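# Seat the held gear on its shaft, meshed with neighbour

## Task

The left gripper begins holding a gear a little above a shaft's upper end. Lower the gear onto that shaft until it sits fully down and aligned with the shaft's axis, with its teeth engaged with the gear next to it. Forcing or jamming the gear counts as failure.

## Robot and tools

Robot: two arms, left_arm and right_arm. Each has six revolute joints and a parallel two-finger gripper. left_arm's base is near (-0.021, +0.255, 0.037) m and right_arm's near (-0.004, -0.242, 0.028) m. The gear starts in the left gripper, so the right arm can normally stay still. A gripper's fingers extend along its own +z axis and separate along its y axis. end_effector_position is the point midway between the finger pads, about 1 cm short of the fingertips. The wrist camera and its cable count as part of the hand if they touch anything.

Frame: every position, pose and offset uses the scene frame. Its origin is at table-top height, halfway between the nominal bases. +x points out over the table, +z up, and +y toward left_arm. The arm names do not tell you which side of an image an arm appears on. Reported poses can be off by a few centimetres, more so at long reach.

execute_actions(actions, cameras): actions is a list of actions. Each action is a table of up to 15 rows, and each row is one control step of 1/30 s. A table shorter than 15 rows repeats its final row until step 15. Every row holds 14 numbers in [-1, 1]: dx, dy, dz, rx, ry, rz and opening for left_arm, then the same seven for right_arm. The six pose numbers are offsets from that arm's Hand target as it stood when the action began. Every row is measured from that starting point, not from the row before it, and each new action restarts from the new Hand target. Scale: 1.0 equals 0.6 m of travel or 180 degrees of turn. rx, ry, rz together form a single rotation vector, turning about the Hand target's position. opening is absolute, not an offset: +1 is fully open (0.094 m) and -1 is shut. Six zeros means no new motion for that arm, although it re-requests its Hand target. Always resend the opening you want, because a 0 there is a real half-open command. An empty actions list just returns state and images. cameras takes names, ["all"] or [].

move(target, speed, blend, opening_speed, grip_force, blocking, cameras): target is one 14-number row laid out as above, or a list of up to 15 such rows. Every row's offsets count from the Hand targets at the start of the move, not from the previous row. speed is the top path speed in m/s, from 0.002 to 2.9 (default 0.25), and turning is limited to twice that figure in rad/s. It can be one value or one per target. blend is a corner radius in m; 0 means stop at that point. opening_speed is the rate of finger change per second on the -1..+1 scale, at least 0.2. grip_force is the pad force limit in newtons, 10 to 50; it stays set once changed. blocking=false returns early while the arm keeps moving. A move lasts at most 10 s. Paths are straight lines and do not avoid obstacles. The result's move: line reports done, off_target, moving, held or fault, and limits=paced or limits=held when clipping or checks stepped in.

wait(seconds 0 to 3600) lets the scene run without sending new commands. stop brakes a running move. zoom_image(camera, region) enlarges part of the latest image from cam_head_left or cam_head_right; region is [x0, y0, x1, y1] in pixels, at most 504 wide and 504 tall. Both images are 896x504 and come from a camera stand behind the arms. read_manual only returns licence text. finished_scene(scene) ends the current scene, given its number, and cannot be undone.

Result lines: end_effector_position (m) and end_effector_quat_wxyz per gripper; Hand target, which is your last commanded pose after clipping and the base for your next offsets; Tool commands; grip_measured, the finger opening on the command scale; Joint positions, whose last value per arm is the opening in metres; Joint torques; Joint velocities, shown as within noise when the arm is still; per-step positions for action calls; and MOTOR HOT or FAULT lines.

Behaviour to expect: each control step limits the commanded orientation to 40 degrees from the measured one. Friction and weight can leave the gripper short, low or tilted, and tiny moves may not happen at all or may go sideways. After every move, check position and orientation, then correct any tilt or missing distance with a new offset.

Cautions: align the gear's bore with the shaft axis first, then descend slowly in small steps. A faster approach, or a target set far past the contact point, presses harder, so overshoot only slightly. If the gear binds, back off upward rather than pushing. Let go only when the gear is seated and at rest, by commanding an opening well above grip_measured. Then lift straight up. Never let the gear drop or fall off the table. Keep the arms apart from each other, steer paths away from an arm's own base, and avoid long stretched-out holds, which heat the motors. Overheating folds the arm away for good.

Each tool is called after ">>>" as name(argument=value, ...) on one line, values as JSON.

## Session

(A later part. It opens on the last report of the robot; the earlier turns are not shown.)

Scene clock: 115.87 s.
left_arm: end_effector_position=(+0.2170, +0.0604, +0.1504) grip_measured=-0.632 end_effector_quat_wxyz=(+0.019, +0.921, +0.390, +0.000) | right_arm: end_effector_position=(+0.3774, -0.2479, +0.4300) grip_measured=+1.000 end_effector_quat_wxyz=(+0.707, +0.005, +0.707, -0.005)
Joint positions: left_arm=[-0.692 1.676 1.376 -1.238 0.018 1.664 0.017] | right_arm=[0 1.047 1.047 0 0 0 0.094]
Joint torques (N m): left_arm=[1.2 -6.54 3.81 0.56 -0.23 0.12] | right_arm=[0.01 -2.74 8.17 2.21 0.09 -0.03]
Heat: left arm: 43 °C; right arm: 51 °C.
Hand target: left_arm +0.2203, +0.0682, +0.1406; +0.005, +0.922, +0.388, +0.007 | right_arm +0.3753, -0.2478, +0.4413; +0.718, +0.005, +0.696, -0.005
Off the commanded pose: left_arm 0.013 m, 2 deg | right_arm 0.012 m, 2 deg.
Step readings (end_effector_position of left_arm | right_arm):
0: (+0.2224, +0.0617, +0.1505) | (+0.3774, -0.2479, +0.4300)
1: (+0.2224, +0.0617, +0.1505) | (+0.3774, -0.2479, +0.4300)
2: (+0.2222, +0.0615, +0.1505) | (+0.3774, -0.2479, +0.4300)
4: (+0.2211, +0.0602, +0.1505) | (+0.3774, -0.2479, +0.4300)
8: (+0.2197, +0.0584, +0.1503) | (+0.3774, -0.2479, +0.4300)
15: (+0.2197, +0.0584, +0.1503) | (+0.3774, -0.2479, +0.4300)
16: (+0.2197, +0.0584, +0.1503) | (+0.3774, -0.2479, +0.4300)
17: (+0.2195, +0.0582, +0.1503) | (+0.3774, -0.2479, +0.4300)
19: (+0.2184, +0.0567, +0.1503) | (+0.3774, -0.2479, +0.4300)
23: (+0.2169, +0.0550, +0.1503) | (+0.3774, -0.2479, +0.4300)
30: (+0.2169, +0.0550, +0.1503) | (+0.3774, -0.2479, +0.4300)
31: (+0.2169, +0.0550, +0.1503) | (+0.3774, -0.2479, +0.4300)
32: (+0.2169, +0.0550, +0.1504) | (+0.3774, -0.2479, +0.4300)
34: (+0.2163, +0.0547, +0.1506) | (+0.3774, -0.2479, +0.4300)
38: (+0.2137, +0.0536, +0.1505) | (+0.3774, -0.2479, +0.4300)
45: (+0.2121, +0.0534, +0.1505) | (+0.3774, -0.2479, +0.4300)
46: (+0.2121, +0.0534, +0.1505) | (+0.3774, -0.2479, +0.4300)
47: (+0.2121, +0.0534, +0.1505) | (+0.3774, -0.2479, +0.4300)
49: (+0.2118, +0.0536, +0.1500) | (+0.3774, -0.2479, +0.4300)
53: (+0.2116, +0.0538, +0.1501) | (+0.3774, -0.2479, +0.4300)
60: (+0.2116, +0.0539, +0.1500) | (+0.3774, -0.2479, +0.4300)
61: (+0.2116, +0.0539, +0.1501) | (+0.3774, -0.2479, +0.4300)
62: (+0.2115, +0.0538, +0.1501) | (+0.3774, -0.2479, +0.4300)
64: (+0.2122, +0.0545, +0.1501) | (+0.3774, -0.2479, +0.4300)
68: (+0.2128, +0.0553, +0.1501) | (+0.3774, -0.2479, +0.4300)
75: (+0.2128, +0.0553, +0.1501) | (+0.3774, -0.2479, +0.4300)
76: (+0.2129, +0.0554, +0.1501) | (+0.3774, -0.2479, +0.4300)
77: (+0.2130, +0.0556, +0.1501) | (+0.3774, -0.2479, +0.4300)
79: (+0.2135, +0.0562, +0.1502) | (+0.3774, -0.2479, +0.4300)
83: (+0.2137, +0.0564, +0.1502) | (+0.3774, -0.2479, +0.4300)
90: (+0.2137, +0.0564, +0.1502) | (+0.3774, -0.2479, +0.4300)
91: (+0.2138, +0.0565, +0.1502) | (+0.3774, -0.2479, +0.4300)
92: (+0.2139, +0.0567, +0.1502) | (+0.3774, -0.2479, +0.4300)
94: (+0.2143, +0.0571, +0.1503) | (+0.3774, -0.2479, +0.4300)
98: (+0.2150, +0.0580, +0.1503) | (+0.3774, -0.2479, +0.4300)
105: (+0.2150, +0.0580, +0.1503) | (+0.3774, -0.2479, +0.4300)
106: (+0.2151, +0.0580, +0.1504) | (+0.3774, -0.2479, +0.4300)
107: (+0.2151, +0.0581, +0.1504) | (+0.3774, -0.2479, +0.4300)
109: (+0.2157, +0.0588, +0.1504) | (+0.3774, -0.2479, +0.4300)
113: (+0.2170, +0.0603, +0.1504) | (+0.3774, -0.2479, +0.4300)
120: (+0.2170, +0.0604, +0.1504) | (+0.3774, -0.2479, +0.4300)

>>> execute_actions(actions=[[[0.0048,0.0057,0,0,0,0,-1,0,0,0,0,0,0,1]],[[0.0048,0.0057,0,0,0,0,-1,0,0,0,0,0,0,1]],[[0.0048,0.0057,0,0,0,0,-1,0,0,0,0,0,0,1]]], cameras=["all"])

>>> zoom_image(camera="cam_head_left", region=[400, 150, 480, 230])

>>> zoom_image(camera="cam_head_right", region=[390, 150, 470, 230])

Scene clock: 118.27 s.
left_arm: end_effector_position=(+0.2216, +0.0680, +0.1457) grip_measured=-0.632 end_effector_quat_wxyz=(+0.022, +0.922, +0.387, -0.009) | right_arm: end_effector_position=(+0.3774, -0.2479, +0.4300) grip_measured=+1.000 end_effector_quat_wxyz=(+0.707, +0.005, +0.707, -0.005)
Joint positions: left_arm=[-0.652 1.676 1.358 -1.224 0.038 1.709 0.017] | right_arm=[0 1.047 1.047 0 0 0 0.094]
Joint torques (N m): left_arm=[1.52 -6.42 5.72 0.4 -0.41 0.13] | right_arm=[0.03 -2.76 8.17 2.21 0.09 -0.03]
Heat: left arm: 43 °C; right arm: 51 °C.
Hand target: left_arm +0.2288, +0.0785, +0.1406; +0.005, +0.922, +0.388, +0.007 | right_arm +0.3753, -0.2478, +0.4413; +0.718, +0.005, +0.696, -0.005
Off the commanded pose: left_arm 0.014 m, 3 deg | right_arm 0.012 m, 2 deg.
Step readings (end_effector_position of left_arm | right_arm):
0: (+0.2170, +0.0604, +0.1504) | (+0.3774, -0.2479, +0.4300)
1: (+0.2171, +0.0604, +0.1504) | (+0.3774, -0.2479, +0.4300)
2: (+0.2172, +0.0606, +0.1504) | (+0.3774, -0.2479, +0.4300)
4: (+0.2182, +0.0618, +0.1504) | (+0.3774, -0.2479, +0.4300)
8: (+0.2198, +0.0638, +0.1504) | (+0.3774, -0.2479, +0.4300)
15: (+0.2199, +0.0639, +0.1504) | (+0.3774, -0.2479, +0.4300)
16: (+0.2199, +0.0640, +0.1504) | (+0.3774, -0.2479, +0.4300)
17: (+0.2200, +0.0641, +0.1504) | (+0.3774, -0.2479, +0.4300)
19: (+0.2213, +0.0665, +0.1495) | (+0.3774, -0.2479, +0.4300)
23: (+0.2211, +0.0675, +0.1458) | (+0.3774, -0.2479, +0.4300)
30: (+0.2211, +0.0675, +0.1456) | (+0.3774, -0.2479, +0.4300)
31: (+0.2212, +0.0676, +0.1456) | (+0.3774, -0.2479, +0.4300)
32: (+0.2213, +0.0677, +0.1456) | (+0.3774, -0.2479, +0.4300)
34: (+0.2214, +0.0679, +0.1457) | (+0.3774, -0.2479, +0.4300)
38: (+0.2216, +0.0681, +0.1457) | (+0.3774, -0.2479, +0.4300)
45: (+0.2216, +0.0680, +0.1457) | (+0.3774, -0.2479, +0.4300)

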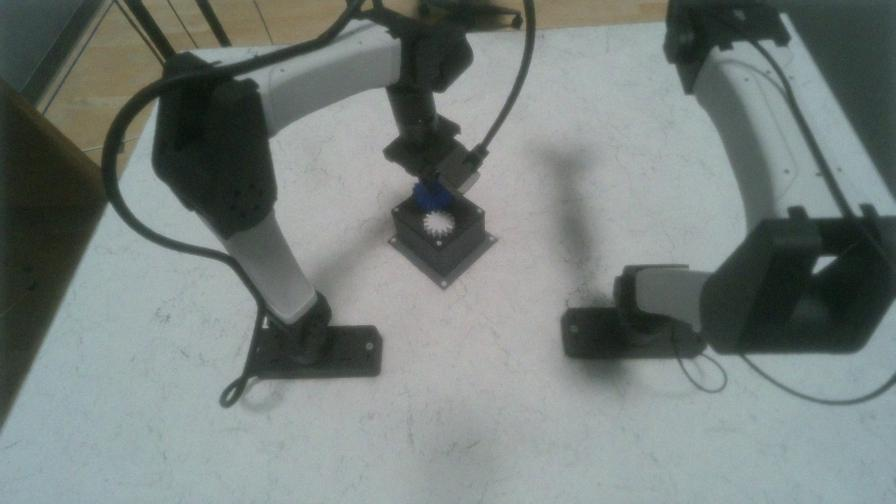

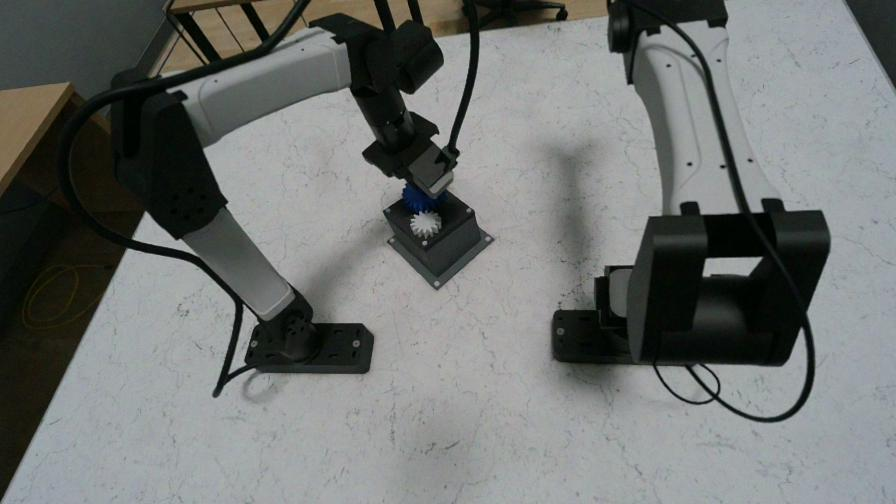

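Scaled by 6.300.

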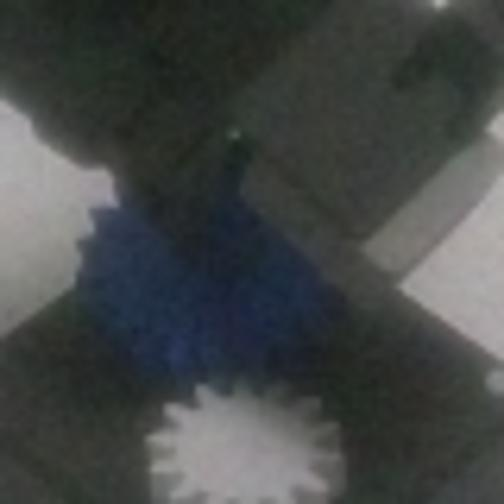

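Scaled by 6.300.

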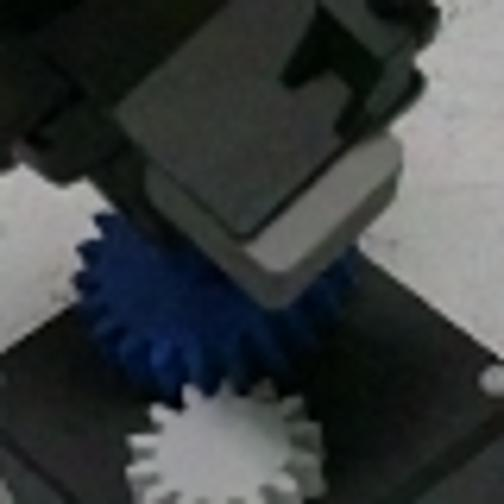

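>>> execute_actions(actions=[[[-0.006,-0.011,0,0,0,0,-1,0,0,0,0,0,0,1],[-0.011,-0.0217,0,0,0,0,-1,0,0,0,0,0,0,1]],[[0,0,-0.003,0,0,0,-1,0,0,0,0,0,0,1]],[[0,0,-0.003,0,0,0,-1,0,0,0,0,0,0,1]],[[0,0,-0.003,0,0,0,-1,0,0,0,0,0,0,1]]])

Scene clock: 121.10 s.
left_arm: end_effector_position=(+0.2202, +0.0662, +0.1403) grip_measured=-0.632 end_effector_quat_wxyz=(+0.009, +0.922, +0.388, +0.003) | right_arm: end_effector_position=(+0.3774, -0.2479, +0.4300) grip_measured=+1.000 end_effector_quat_wxyz=(+0.707, +0.005, +0.707, -0.005)
Joint positions: left_arm=[-0.678 1.687 1.349 -1.214 0.005 1.683 0.017] | right_arm=[0 1.047 1.047 0 0 0 0.094]
Joint torques (N m): left_arm=[-0.2 -6.39 5.74 0.5 -0.1 -0.08] | right_arm=[0.01 -2.78 8.18 2.21 0.1 -0.02]
Heat: left arm: 43 °C; right arm: 51 °C.
Hand target: left_arm +0.2222, +0.0655, +0.1352; +0.005, +0.922, +0.388, +0.007 | right_arm +0.3753, -0.2478, +0.4413; +0.718, +0.005, +0.696, -0.005
Off the commanded pose: left_arm 0.006 m, 1 deg | right_arm 0.012 m, 2 deg.
Step readings (end_effector_position of left_arm | right_arm):
0: (+0.2216, +0.0680, +0.1457) | (+0.3774, -0.2479, +0.4300)
1: (+0.2216, +0.0680, +0.1457) | (+0.3774, -0.2479, +0.4300)
2: (+0.2214, +0.0679, +0.1456) | (+0.3774, -0.2479, +0.4300)
4: (+0.2204, +0.0666, +0.1449) | (+0.3774, -0.2479, +0.4300)
8: (+0.2197, +0.0657, +0.1429) | (+0.3774, -0.2479, +0.4300)
15: (+0.2201, +0.0662, +0.1425) | (+0.3774, -0.2479, +0.4300)
16: (+0.2201, +0.0661, +0.1425) | (+0.3774, -0.2479, +0.4300)
17: (+0.2202, +0.0662, +0.1425) | (+0.3774, -0.2479, +0.4300)
19: (+0.2202, +0.0662, +0.1425) | (+0.3774, -0.2479, +0.4300)
23: (+0.2202, +0.0661, +0.1425) | (+0.3774, -0.2479, +0.4300)
30: (+0.2202, +0.0661, +0.1425) | (+0.3774, -0.2479, +0.4300)
31: (+0.2202, +0.0661, +0.1425) | (+0.3774, -0.2479, +0.4300)
32: (+0.2203, +0.0661, +0.1425) | (+0.3774, -0.2479, +0.4300)
34: (+0.2203, +0.0661, +0.1425) | (+0.3774, -0.2479, +0.4300)
38: (+0.2203, +0.0661, +0.1425) | (+0.3774, -0.2479, +0.4300)
45: (+0.2203, +0.0661, +0.1425) | (+0.3774, -0.2479, +0.4300)
46: (+0.2203, +0.0662, +0.1424) | (+0.3774, -0.2479, +0.4300)
47: (+0.2202, +0.0662, +0.1421) | (+0.3774, -0.2479, +0.4300)
49: (+0.2202, +0.0662, +0.1410) | (+0.3774, -0.2479, +0.4300)
53: (+0.2202, +0.0662, +0.1403) | (+0.3774, -0.2479, +0.4300)
60: (+0.2202, +0.0662, +0.1403) | (+0.3774, -0.2479, +0.4300)

>>> execute_actions(actions=[[[0,0,-0.003,0,0,0,-1,0,0,0,0,0,0,1]],[[0,0,-0.003,0,0,0,-1,0,0,0,0,0,0,1]],[[0,0,-0.003,0,0,0,-1,0,0,0,0,0,0,1]],[[0,0,-0.003,0,0,0,-1,0,0,0,0,0,0,1]]])

Scene clock: 124.33 s.
left_arm: end_effector_position=(+0.2202, +0.0662, +0.1381) grip_measured=-0.632 end_effector_quat_wxyz=(+0.010, +0.922, +0.388, +0.003) | right_arm: end_effector_position=(+0.3774, -0.2479, +0.4300) grip_measured=+1.000 end_effector_quat_wxyz=(+0.707, +0.005, +0.707, -0.005)
Joint positions: left_arm=[-0.678 1.687 1.34 -1.204 0.005 1.683 0.017] | right_arm=[0 1.047 1.047 0 0 0 0.094]
Joint torques (N m): left_arm=[-0.17 -6.13 4.23 0.68 -0.1 -0.08] | right_arm=[0.01 -2.77 8.2 2.22 0.09 -0.03]
Heat: left arm: 43 °C; right arm: 51 °C.
Hand target: left_arm +0.2223, +0.0654, +0.1281; +0.005, +0.922, +0.388, +0.007 | right_arm +0.3753, -0.2478, +0.4413; +0.718, +0.005, +0.696, -0.005
Off the commanded pose: left_arm 0.010 m, 1 deg | right_arm 0.012 m, 2 deg.
Step readings (end_effector_position of left_arm | right_arm):
0: (+0.2202, +0.0662, +0.1403) | (+0.3774, -0.2479, +0.4300)
1: (+0.2203, +0.0662, +0.1403) | (+0.3774, -0.2479, +0.4300)
2: (+0.2202, +0.0662, +0.1402) | (+0.3774, -0.2479, +0.4300)
4: (+0.2201, +0.0663, +0.1395) | (+0.3774, -0.2479, +0.4300)
8: (+0.2202, +0.0662, +0.1391) | (+0.3774, -0.2479, +0.4300)
15: (+0.2202, +0.0662, +0.1391) | (+0.3774, -0.2479, +0.4300)
16: (+0.2202, +0.0662, +0.1391) | (+0.3774, -0.2479, +0.4300)
17: (+0.2202, +0.0662, +0.1390) | (+0.3774, -0.2479, +0.4300)
19: (+0.2202, +0.0662, +0.1386) | (+0.3774, -0.2479, +0.4300)
23: (+0.2201, +0.0663, +0.1385) | (+0.3774, -0.2479, +0.4300)
30: (+0.2201, +0.0663, +0.1385) | (+0.3774, -0.2479, +0.4300)
31: (+0.2202, +0.0662, +0.1385) | (+0.3774, -0.2479, +0.4300)
32: (+0.2202, +0.0662, +0.1385) | (+0.3774, -0.2479, +0.4300)
34: (+0.2202, +0.0662, +0.1383) | (+0.3774, -0.2479, +0.4300)
38: (+0.2202, +0.0662, +0.1383) | (+0.3774, -0.2479, +0.4300)
45: (+0.2202, +0.0662, +0.1383) | (+0.3774, -0.2479, +0.4300)
46: (+0.2202, +0.0662, +0.1383) | (+0.3774, -0.2479, +0.4300)
47: (+0.2201, +0.0663, +0.1381) | (+0.3774, -0.2479, +0.4300)
49: (+0.2202, +0.0662, +0.1381) | (+0.3774, -0.2479, +0.4300)
53: (+0.2202, +0.0662, +0.1381) | (+0.3774, -0.2479, +0.4300)
60: (+0.2202, +0.0662, +0.1381) | (+0.3774, -0.2479, +0.4300)

>>> execute_actions(actions=[[[0,0,0,0,0,0.005,-1,0,0,0,0,0,0,1],[0,0,0,0,0,0.01,-1,0,0,0,0,0,0,1],[0,0,0,0,0,0.015,-1,0,0,0,0,0,0,1]],[[0,0,0,0,0,0.005,-1,0,0,0,0,0,0,1],[0,0,0,0,0,0.01,-1,0,0,0,0,0,0,1],[0,0,0,0,0,0.015,-1,0,0,0,0,0,0,1]],[[0,0,0,0,0,0.005,-1,0,0,0,0,0,0,1],[0,0,0,0,0,0.01,-1,0,0,0,0,0,0,1],[0,0,0,0,0,0.015,-1,0,0,0,0,0,0,1]]], cameras=["all"])

>>> zoom_image(camera="cam_head_left", region=[400, 150, 480, 230])

>>> zoom_image(camera="cam_head_right", region=[390, 150, 470, 230])

Scene clock: 127.03 s.
left_arm: end_effector_position=(+0.2201, +0.0661, +0.1378) grip_measured=-0.632 end_effector_quat_wxyz=(+0.010, +0.894, +0.449, +0.002) | right_arm: end_effector_position=(+0.3774, -0.2479, +0.4300) grip_measured=+1.000 end_effector_quat_wxyz=(+0.707, +0.005, +0.707, -0.005)
Joint positions: left_arm=[-0.678 1.687 1.339 -1.203 0.005 1.548 0.017] | right_arm=[0 1.047 1.047 0 0 0 0.094]
Joint torques (N m): left_arm=[-0.24 -6.04 4.42 0.67 -0.11 -0.13] | right_arm=[0.02 -2.76 8.17 2.21 0.1 -0.03]
Heat: left arm: 43 °C; right arm: 51 °C.
Hand target: left_arm +0.2223, +0.0655, +0.1281; +0.004, +0.892, +0.452, +0.007 | right_arm +0.3753, -0.2478, +0.4413; +0.718, +0.005, +0.696, -0.005
Off the commanded pose: left_arm 0.010 m, 1 deg | right_arm 0.012 m, 2 deg.
Step readings (end_effector_position of left_arm | right_arm):
0: (+0.2202, +0.0662, +0.1381) | (+0.3774, -0.2479, +0.4300)
1: (+0.2202, +0.0662, +0.1381) | (+0.3774, -0.2479, +0.4300)
2: (+0.2202, +0.0662, +0.1381) | (+0.3774, -0.2479, +0.4300)
4: (+0.2202, +0.0662, +0.1381) | (+0.3774, -0.2479, +0.4300)
8: (+0.2201, +0.0662, +0.1379) | (+0.3774, -0.2479, +0.4300)
15: (+0.2201, +0.0662, +0.1379) | (+0.3774, -0.2479, +0.4300)
16: (+0.2201, +0.0662, +0.1379) | (+0.3774, -0.2479, +0.4300)
17: (+0.2201, +0.0662, +0.1379) | (+0.3774, -0.2479, +0.4300)
19: (+0.2201, +0.0662, +0.1379) | (+0.3774, -0.2479, +0.4300)
23: (+0.2202, +0.0661, +0.1379) | (+0.3774, -0.2479, +0.4300)
30: (+0.2202, +0.0661, +0.1379) | (+0.3774, -0.2479, +0.4300)
31: (+0.2202, +0.0661, +0.1379) | (+0.3774, -0.2479, +0.4300)
32: (+0.2202, +0.0661, +0.1379) | (+0.3774, -0.2479, +0.4300)
34: (+0.2202, +0.0661, +0.1379) | (+0.3774, -0.2479, +0.4300)
38: (+0.2201, +0.0661, +0.1378) | (+0.3774, -0.2479, +0.4300)
45: (+0.2201, +0.0661, +0.1378) | (+0.3774, -0.2479, +0.4300)

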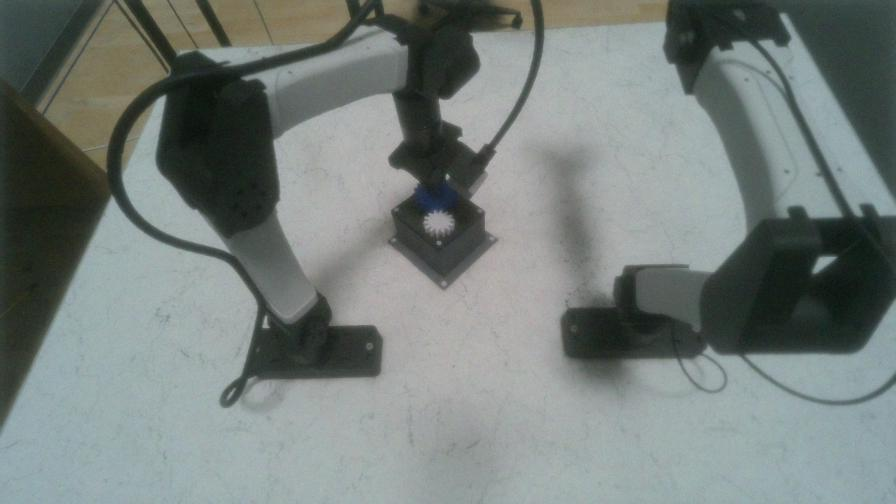

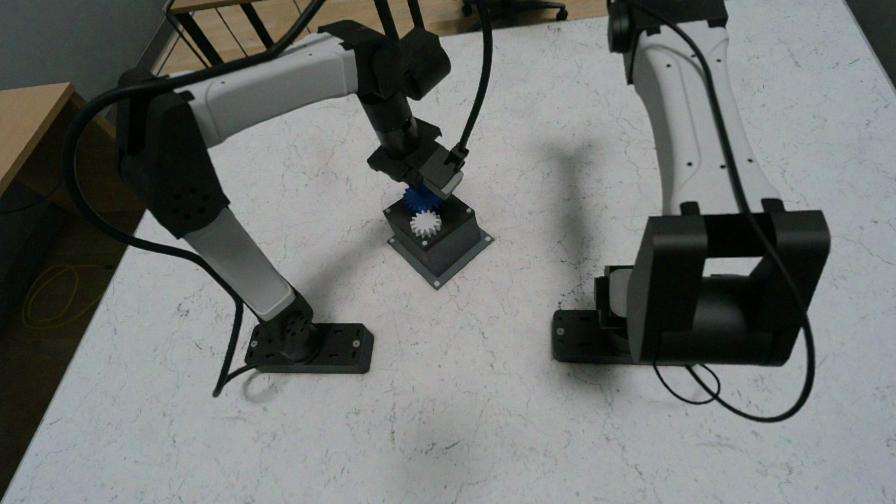

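Scaled by 6.300.

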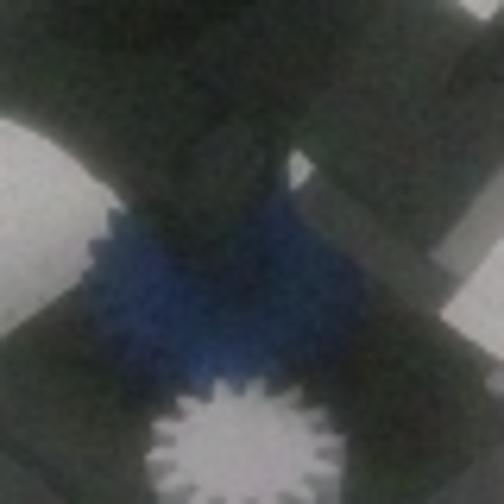

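Scaled by 6.300.

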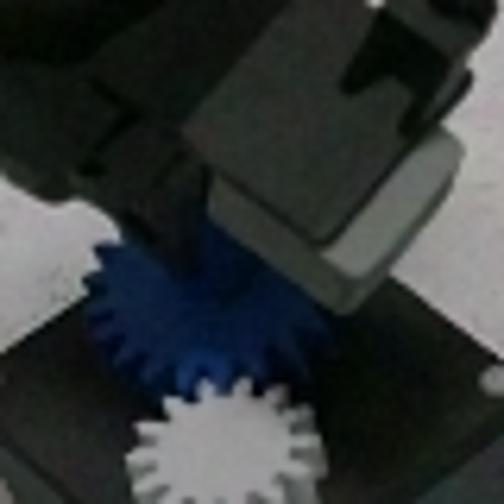

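>>> execute_actions(actions=[[[0,0,-0.003,0,0,-0.01,-1,0,0,0,0,0,0,1]],[[0,0,-0.003,0,0,-0.01,-1,0,0,0,0,0,0,1]],[[0,0,0,0,0,-0.01,-1,0,0,0,0,0,0,1]],[[0,0,0,0,0,-0.015,-1,0,0,0,0,0,0,1]]])

Scene clock: 129.63 s.
left_arm: end_effector_position=(+0.2198, +0.0658, +0.1374) grip_measured=-0.632 end_effector_quat_wxyz=(+0.011, +0.915, +0.403, +0.002) | right_arm: end_effector_position=(+0.3774, -0.2479, +0.4300) grip_measured=+1.000 end_effector_quat_wxyz=(+0.707, +0.005, +0.707, -0.005)
Joint positions: left_arm=[-0.678 1.687 1.337 -1.201 0.007 1.649 0.017] | right_arm=[0 1.047 1.047 0 0 0 0.094]
Joint torques (N m): left_arm=[-0.23 -5.89 3.51 0.79 -0.13 0.24] | right_arm=[0.03 -2.74 8.17 2.22 0.09 -0.03]
Heat: left arm: 43 °C; right arm: 51 °C.
Hand target: left_arm +0.2222, +0.0655, +0.1244; +0.005, +0.922, +0.388, +0.007 | right_arm +0.3753, -0.2478, +0.4413; +0.718, +0.005, +0.696, -0.005
Off the commanded pose: left_arm 0.013 m, 2 deg | right_arm 0.012 m, 2 deg.
Step readings (end_effector_position of left_arm | right_arm):
0: (+0.2201, +0.0661, +0.1378) | (+0.3774, -0.2479, +0.4300)
1: (+0.2201, +0.0661, +0.1378) | (+0.3774, -0.2479, +0.4300)
2: (+0.2201, +0.0661, +0.1378) | (+0.3774, -0.2479, +0.4300)
4: (+0.2201, +0.0661, +0.1377) | (+0.3774, -0.2479, +0.4300)
8: (+0.2201, +0.0661, +0.1377) | (+0.3774, -0.2479, +0.4300)
15: (+0.2201, +0.0661, +0.1377) | (+0.3774, -0.2479, +0.4300)
16: (+0.2201, +0.0661, +0.1377) | (+0.3774, -0.2479, +0.4300)
17: (+0.2201, +0.0661, +0.1376) | (+0.3774, -0.2479, +0.4300)
19: (+0.2201, +0.0661, +0.1376) | (+0.3774, -0.2479, +0.4300)
23: (+0.2202, +0.0661, +0.1376) | (+0.3774, -0.2479, +0.4300)
30: (+0.2202, +0.0661, +0.1376) | (+0.3774, -0.2479, +0.4300)
31: (+0.2202, +0.0661, +0.1376) | (+0.3774, -0.2479, +0.4300)
32: (+0.2202, +0.0661, +0.1376) | (+0.3774, -0.2479, +0.4300)
34: (+0.2202, +0.0661, +0.1376) | (+0.3774, -0.2479, +0.4300)
38: (+0.2201, +0.0661, +0.1374) | (+0.3774, -0.2479, +0.4300)
45: (+0.2201, +0.0661, +0.1374) | (+0.3774, -0.2479, +0.4300)
46: (+0.2201, +0.0661, +0.1374) | (+0.3774, -0.2479, +0.4300)
47: (+0.2201, +0.0661, +0.1374) | (+0.3774, -0.2479, +0.4300)
49: (+0.2201, +0.0661, +0.1374) | (+0.3774, -0.2479, +0.4300)
53: (+0.2200, +0.0660, +0.1374) | (+0.3774, -0.2479, +0.4300)
60: (+0.2199, +0.0659, +0.1374) | (+0.3774, -0.2479, +0.4300)

>>> execute_actions(actions=[[[0,0,0.01,0,0,0,-1,0,0,0,0,0,0,1],[0,0,0.023,0,0,0,-1,0,0,0,0,0,0,1]],[[0,0,0,0,0,0.02,-1,0,0,0,0,0,0,1],[0,0,0,0,0,0.042,-1,0,0,0,0,0,0,1]],[[0,0,-0.005,0,0,0,-1,0,0,0,0,0,0,1],[0,0,-0.01,0,0,0,-1,0,0,0,0,0,0,1],[0,0,-0.016,0,0,0,-1,0,0,0,0,0,0,1]],[[0,0,-0.007,0,0,0,-1,0,0,0,0,0,0,1]]])

Scene clock: 132.63 s.
left_arm: end_effector_position=(+0.2200, +0.0658, +0.1375) grip_measured=-0.632 end_effector_quat_wxyz=(+0.010, +0.896, +0.443, +0.002) | right_arm: end_effector_position=(+0.3774, -0.2479, +0.4300) grip_measured=+1.000 end_effector_quat_wxyz=(+0.707, +0.005, +0.707, -0.005)
Joint positions: left_arm=[-0.679 1.687 1.338 -1.201 0.005 1.56 0.017] | right_arm=[0 1.047 1.047 0 0 0 0.094]
Joint torques (N m): left_arm=[-0.2 -5.87 3.47 0.78 -0.11 -0.2] | right_arm=[0.01 -2.77 8.17 2.21 0.1 -0.03]
Heat: left arm: 43 °C; right arm: 51 °C.
Hand target: left_arm +0.2223, +0.0654, +0.1245; +0.004, +0.894, +0.448, +0.007 | right_arm +0.3753, -0.2478, +0.4413; +0.718, +0.005, +0.696, -0.005
Off the commanded pose: left_arm 0.013 m, 1 deg | right_arm 0.012 m, 2 deg.
Step readings (end_effector_position of left_arm | right_arm):
0: (+0.2198, +0.0658, +0.1374) | (+0.3774, -0.2479, +0.4300)
1: (+0.2198, +0.0658, +0.1374) | (+0.3774, -0.2479, +0.4300)
2: (+0.2198, +0.0658, +0.1374) | (+0.3774, -0.2479, +0.4300)
4: (+0.2198, +0.0657, +0.1378) | (+0.3774, -0.2479, +0.4300)
8: (+0.2199, +0.0657, +0.1378) | (+0.3774, -0.2479, +0.4300)
15: (+0.2199, +0.0657, +0.1378) | (+0.3774, -0.2479, +0.4300)
16: (+0.2199, +0.0657, +0.1378) | (+0.3774, -0.2479, +0.4300)
17: (+0.2199, +0.0657, +0.1378) | (+0.3774, -0.2479, +0.4300)
19: (+0.2199, +0.0658, +0.1378) | (+0.3774, -0.2479, +0.4300)
23: (+0.2199, +0.0658, +0.1378) | (+0.3774, -0.2479, +0.4300)
30: (+0.2199, +0.0658, +0.1378) | (+0.3774, -0.2479, +0.4300)
31: (+0.2199, +0.0658, +0.1378) | (+0.3774, -0.2479, +0.4300)
32: (+0.2199, +0.0658, +0.1378) | (+0.3774, -0.2479, +0.4300)
34: (+0.2199, +0.0658, +0.1378) | (+0.3774, -0.2479, +0.4300)
38: (+0.2199, +0.0657, +0.1378) | (+0.3774, -0.2479, +0.4300)
45: (+0.2200, +0.0658, +0.1378) | (+0.3774, -0.2479, +0.4300)
46: (+0.2200, +0.0658, +0.1378) | (+0.3774, -0.2479, +0.4300)
47: (+0.2199, +0.0658, +0.1375) | (+0.3774, -0.2479, +0.4300)
49: (+0.2200, +0.0658, +0.1375) | (+0.3774, -0.2479, +0.4300)
53: (+0.2200, +0.0658, +0.1375) | (+0.3774, -0.2479, +0.4300)
60: (+0.2200, +0.0658, +0.1375) | (+0.3774, -0.2479, +0.4300)

>>> execute_actions(actions=[[[0,0,0.015,0,0,0,-1,0,0,0,0,0,0,1],[0,0,0.037,0,0,0,-1,0,0,0,0,0,0,1]],[[0,0,0,0,0,0.02,-1,0,0,0,0,0,0,1],[0,0,0,0,0,0.042,-1,0,0,0,0,0,0,1]],[[0,0,-0.01,0,0,0,-1,0,0,0,0,0,0,1],[0,0,-0.02,0,0,0,-1,0,0,0,0,0,0,1],[0,0,-0.03,0,0,0,-1,0,0,0,0,0,0,1]],[[0,0,-0.007,0,0,0,-1,0,0,0,0,0,0,1]]], cameras=["all"])

>>> zoom_image(camera="cam_head_left", region=[400, 150, 480, 230])

>>> zoom_image(camera="cam_head_right", region=[390, 150, 470, 230])

Scene clock: 135.50 s.
left_arm: end_effector_position=(+0.2202, +0.0660, +0.1371) grip_measured=-0.632 end_effector_quat_wxyz=(+0.008, +0.863, +0.505, +0.001) | right_arm: end_effector_position=(+0.3774, -0.2479, +0.4300) grip_measured=+1.000 end_effector_quat_wxyz=(+0.707, +0.005, +0.707, -0.005)
Joint positions: left_arm=[-0.679 1.692 1.342 -1.205 0.003 1.419 0.017] | right_arm=[0 1.047 1.047 0 0 0 0.094]
Joint torques (N m): left_arm=[-0.28 -6.31 3.12 0.8 -0.12 -0.1] | right_arm=[0.02 -2.76 8.21 2.22 0.09 -0.02]
Heat: left arm: 43 °C; right arm: 51 °C.
Hand target: left_arm +0.2223, +0.0654, +0.1245; +0.004, +0.863, +0.506, +0.007 | right_arm +0.3753, -0.2478, +0.4413; +0.718, +0.005, +0.696, -0.005
Off the commanded pose: left_arm 0.013 m, 1 deg | right_arm 0.012 m, 2 deg.
Step readings (end_effector_position of left_arm | right_arm):
0: (+0.2200, +0.0658, +0.1375) | (+0.3774, -0.2479, +0.4300)
1: (+0.2200, +0.0658, +0.1375) | (+0.3774, -0.2479, +0.4300)
2: (+0.2200, +0.0658, +0.1377) | (+0.3774, -0.2479, +0.4300)
4: (+0.2200, +0.0657, +0.1383) | (+0.3774, -0.2479, +0.4300)
8: (+0.2203, +0.0659, +0.1401) | (+0.3774, -0.2479, +0.4300)
15: (+0.2204, +0.0659, +0.1422) | (+0.3774, -0.2479, +0.4300)
16: (+0.2204, +0.0660, +0.1422) | (+0.3774, -0.2479, +0.4300)
17: (+0.2204, +0.0660, +0.1422) | (+0.3774, -0.2479, +0.4300)
19: (+0.2204, +0.0660, +0.1422) | (+0.3774, -0.2479, +0.4300)
23: (+0.2204, +0.0660, +0.1422) | (+0.3774, -0.2479, +0.4300)
30: (+0.2204, +0.0660, +0.1422) | (+0.3774, -0.2479, +0.4300)
31: (+0.2204, +0.0660, +0.1422) | (+0.3774, -0.2479, +0.4300)
32: (+0.2204, +0.0660, +0.1422) | (+0.3774, -0.2479, +0.4300)
34: (+0.2202, +0.0662, +0.1410) | (+0.3774, -0.2479, +0.4300)
38: (+0.2202, +0.0660, +0.1373) | (+0.3774, -0.2479, +0.4300)
45: (+0.2202, +0.0660, +0.1373) | (+0.3774, -0.2479, +0.4300)
46: (+0.2202, +0.0660, +0.1373) | (+0.3774, -0.2479, +0.4300)
47: (+0.2201, +0.0660, +0.1371) | (+0.3774, -0.2479, +0.4300)
49: (+0.2202, +0.0660, +0.1371) | (+0.3774, -0.2479, +0.4300)
53: (+0.2202, +0.0660, +0.1371) | (+0.3774, -0.2479, +0.4300)
60: (+0.2202, +0.0660, +0.1371) | (+0.3774, -0.2479, +0.4300)

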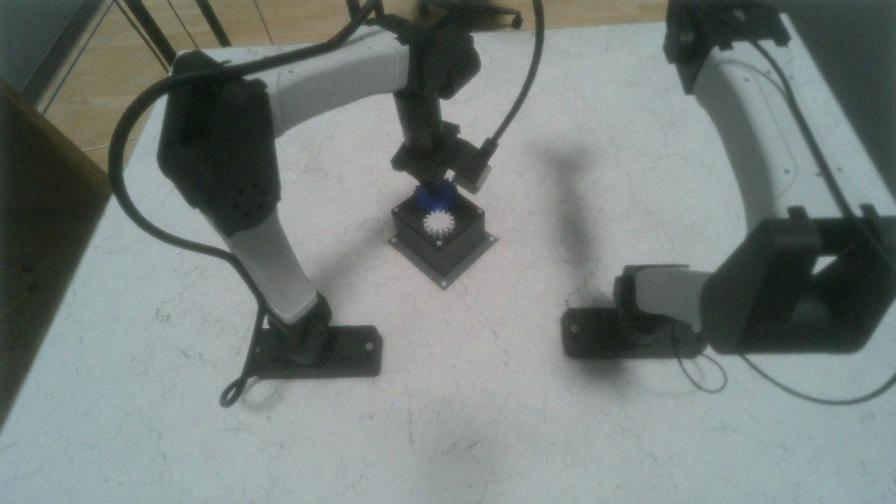

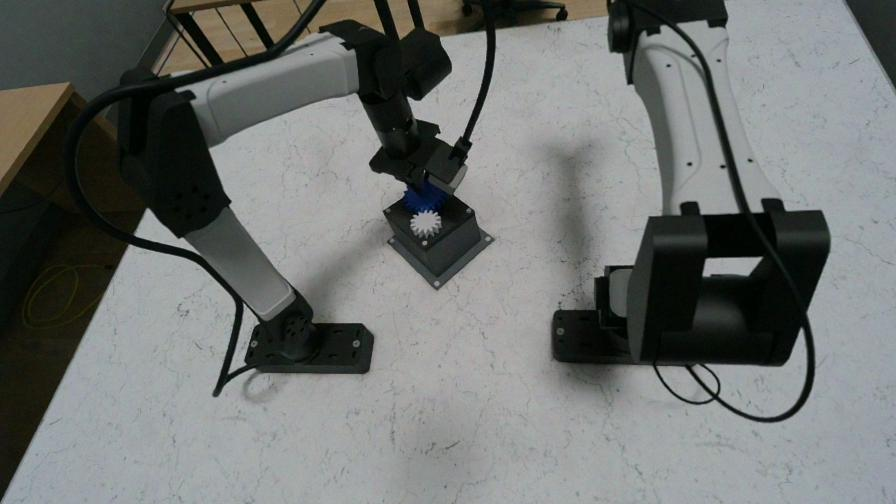

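Scaled by 6.300.

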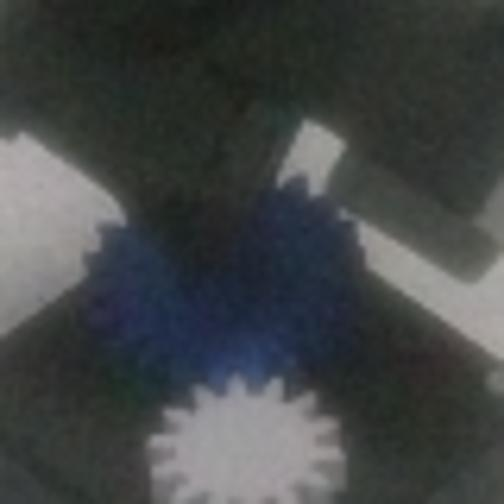

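Scaled by 6.300.

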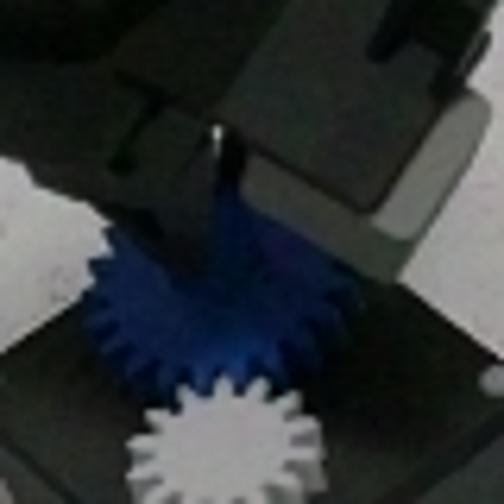

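>>> move(target=[[0,0,0.015,0,0,0,-1,0,0,0,0,0,0,1],[0,0,0.015,0,0,0,-0.3,0,0,0,0,0,0,1]], speed=0.03, opening_speed=0.4)

>>> move(target=[0,0,0.13,0,0,0,-0.3,0,0,0,0,0,0,1], speed=0.06, cameras=["all"])

>>> zoom_image(camera="cam_head_left", region=[380, 150, 500, 290])

>>> zoom_image(camera="cam_head_right", region=[380, 150, 500, 290])

Scene clock: 139.43 s.
left_arm: end_effector_position=(+0.2212, +0.0669, +0.1367) grip_measured=-0.303 end_effector_quat_wxyz=(+0.006, +0.863, +0.506, +0.005) | right_arm: end_effector_position=(+0.3774, -0.2479, +0.4300) grip_measured=+1.000 end_effector_quat_wxyz=(+0.707, +0.005, +0.707, -0.005)
Joint positions: left_arm=[-0.679 1.694 1.343 -1.205 -0.005 1.417 0.033] | right_arm=[0 1.047 1.047 0 0 0 0.094]
Joint torques (N m): left_arm=[-0.27 -6.74 6.01 0.46 -0.04 -0.1] | right_arm=[0.02 -2.76 8.18 2.22 0.1 -0.02]
Heat: left arm: 43 °C; right arm: 51 °C.
Hand target: left_arm +0.2223, +0.0654, +0.1334; +0.004, +0.862, +0.506, +0.007 | right_arm +0.3753, -0.2478, +0.4413; +0.718, +0.005, +0.696, -0.005
Off the commanded pose: left_arm 0.004 m, 0 deg | right_arm 0.012 m, 2 deg.
move: done

Scene clock: 141.47 s.
left_arm: end_effector_position=(+0.2212, +0.0668, +0.2097) grip_measured=-0.303 end_effector_quat_wxyz=(+0.007, +0.863, +0.506, +0.005) | right_arm: end_effector_position=(+0.3774, -0.2479, +0.4300) grip_measured=+1.000 end_effector_quat_wxyz=(+0.707, +0.005, +0.707, -0.005)
Joint positions: left_arm=[-0.679 1.701 1.641 -1.493 -0.005 1.417 0.033] | right_arm=[0 1.047 1.047 0 0 0 0.094]
Joint torques (N m): left_arm=[-0.25 -6.43 7.87 0.25 -0.04 -0.09] | right_arm=[0.01 -2.76 8.17 2.22 0.09 -0.03]
Heat: left arm: 43 °C; right arm: 51 °C.
Hand target: left_arm +0.2222, +0.0654, +0.2115; +0.004, +0.862, +0.506, +0.007 | right_arm +0.3753, -0.2478, +0.4413; +0.718, +0.005, +0.696, -0.005
Off the commanded pose: left_arm 0.002 m, 0 deg | right_arm 0.012 m, 2 deg.
move: done

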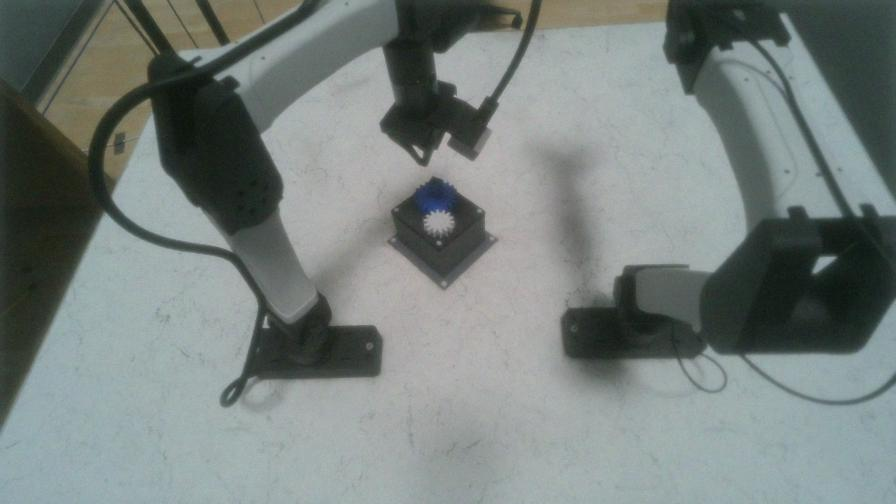

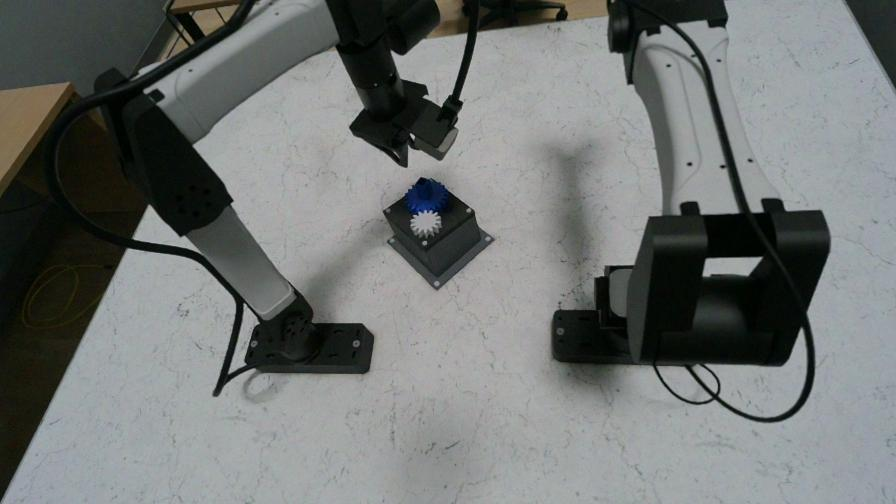

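Scaled by 3.600.

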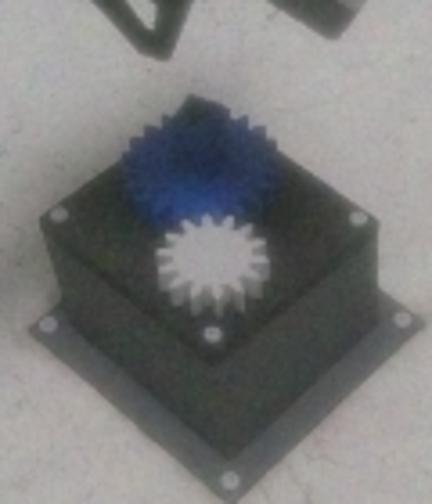

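Scaled by 3.600.

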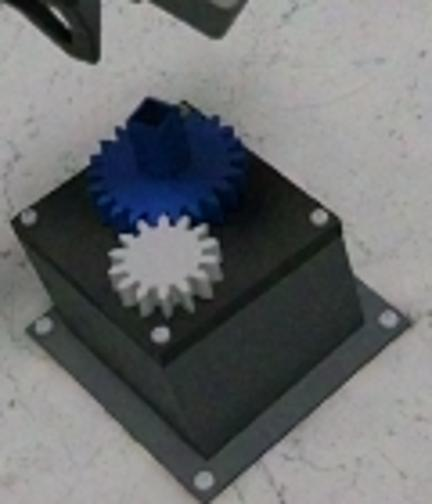

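>>> finished_scene(scene=1)

The scene is finished: the task was done.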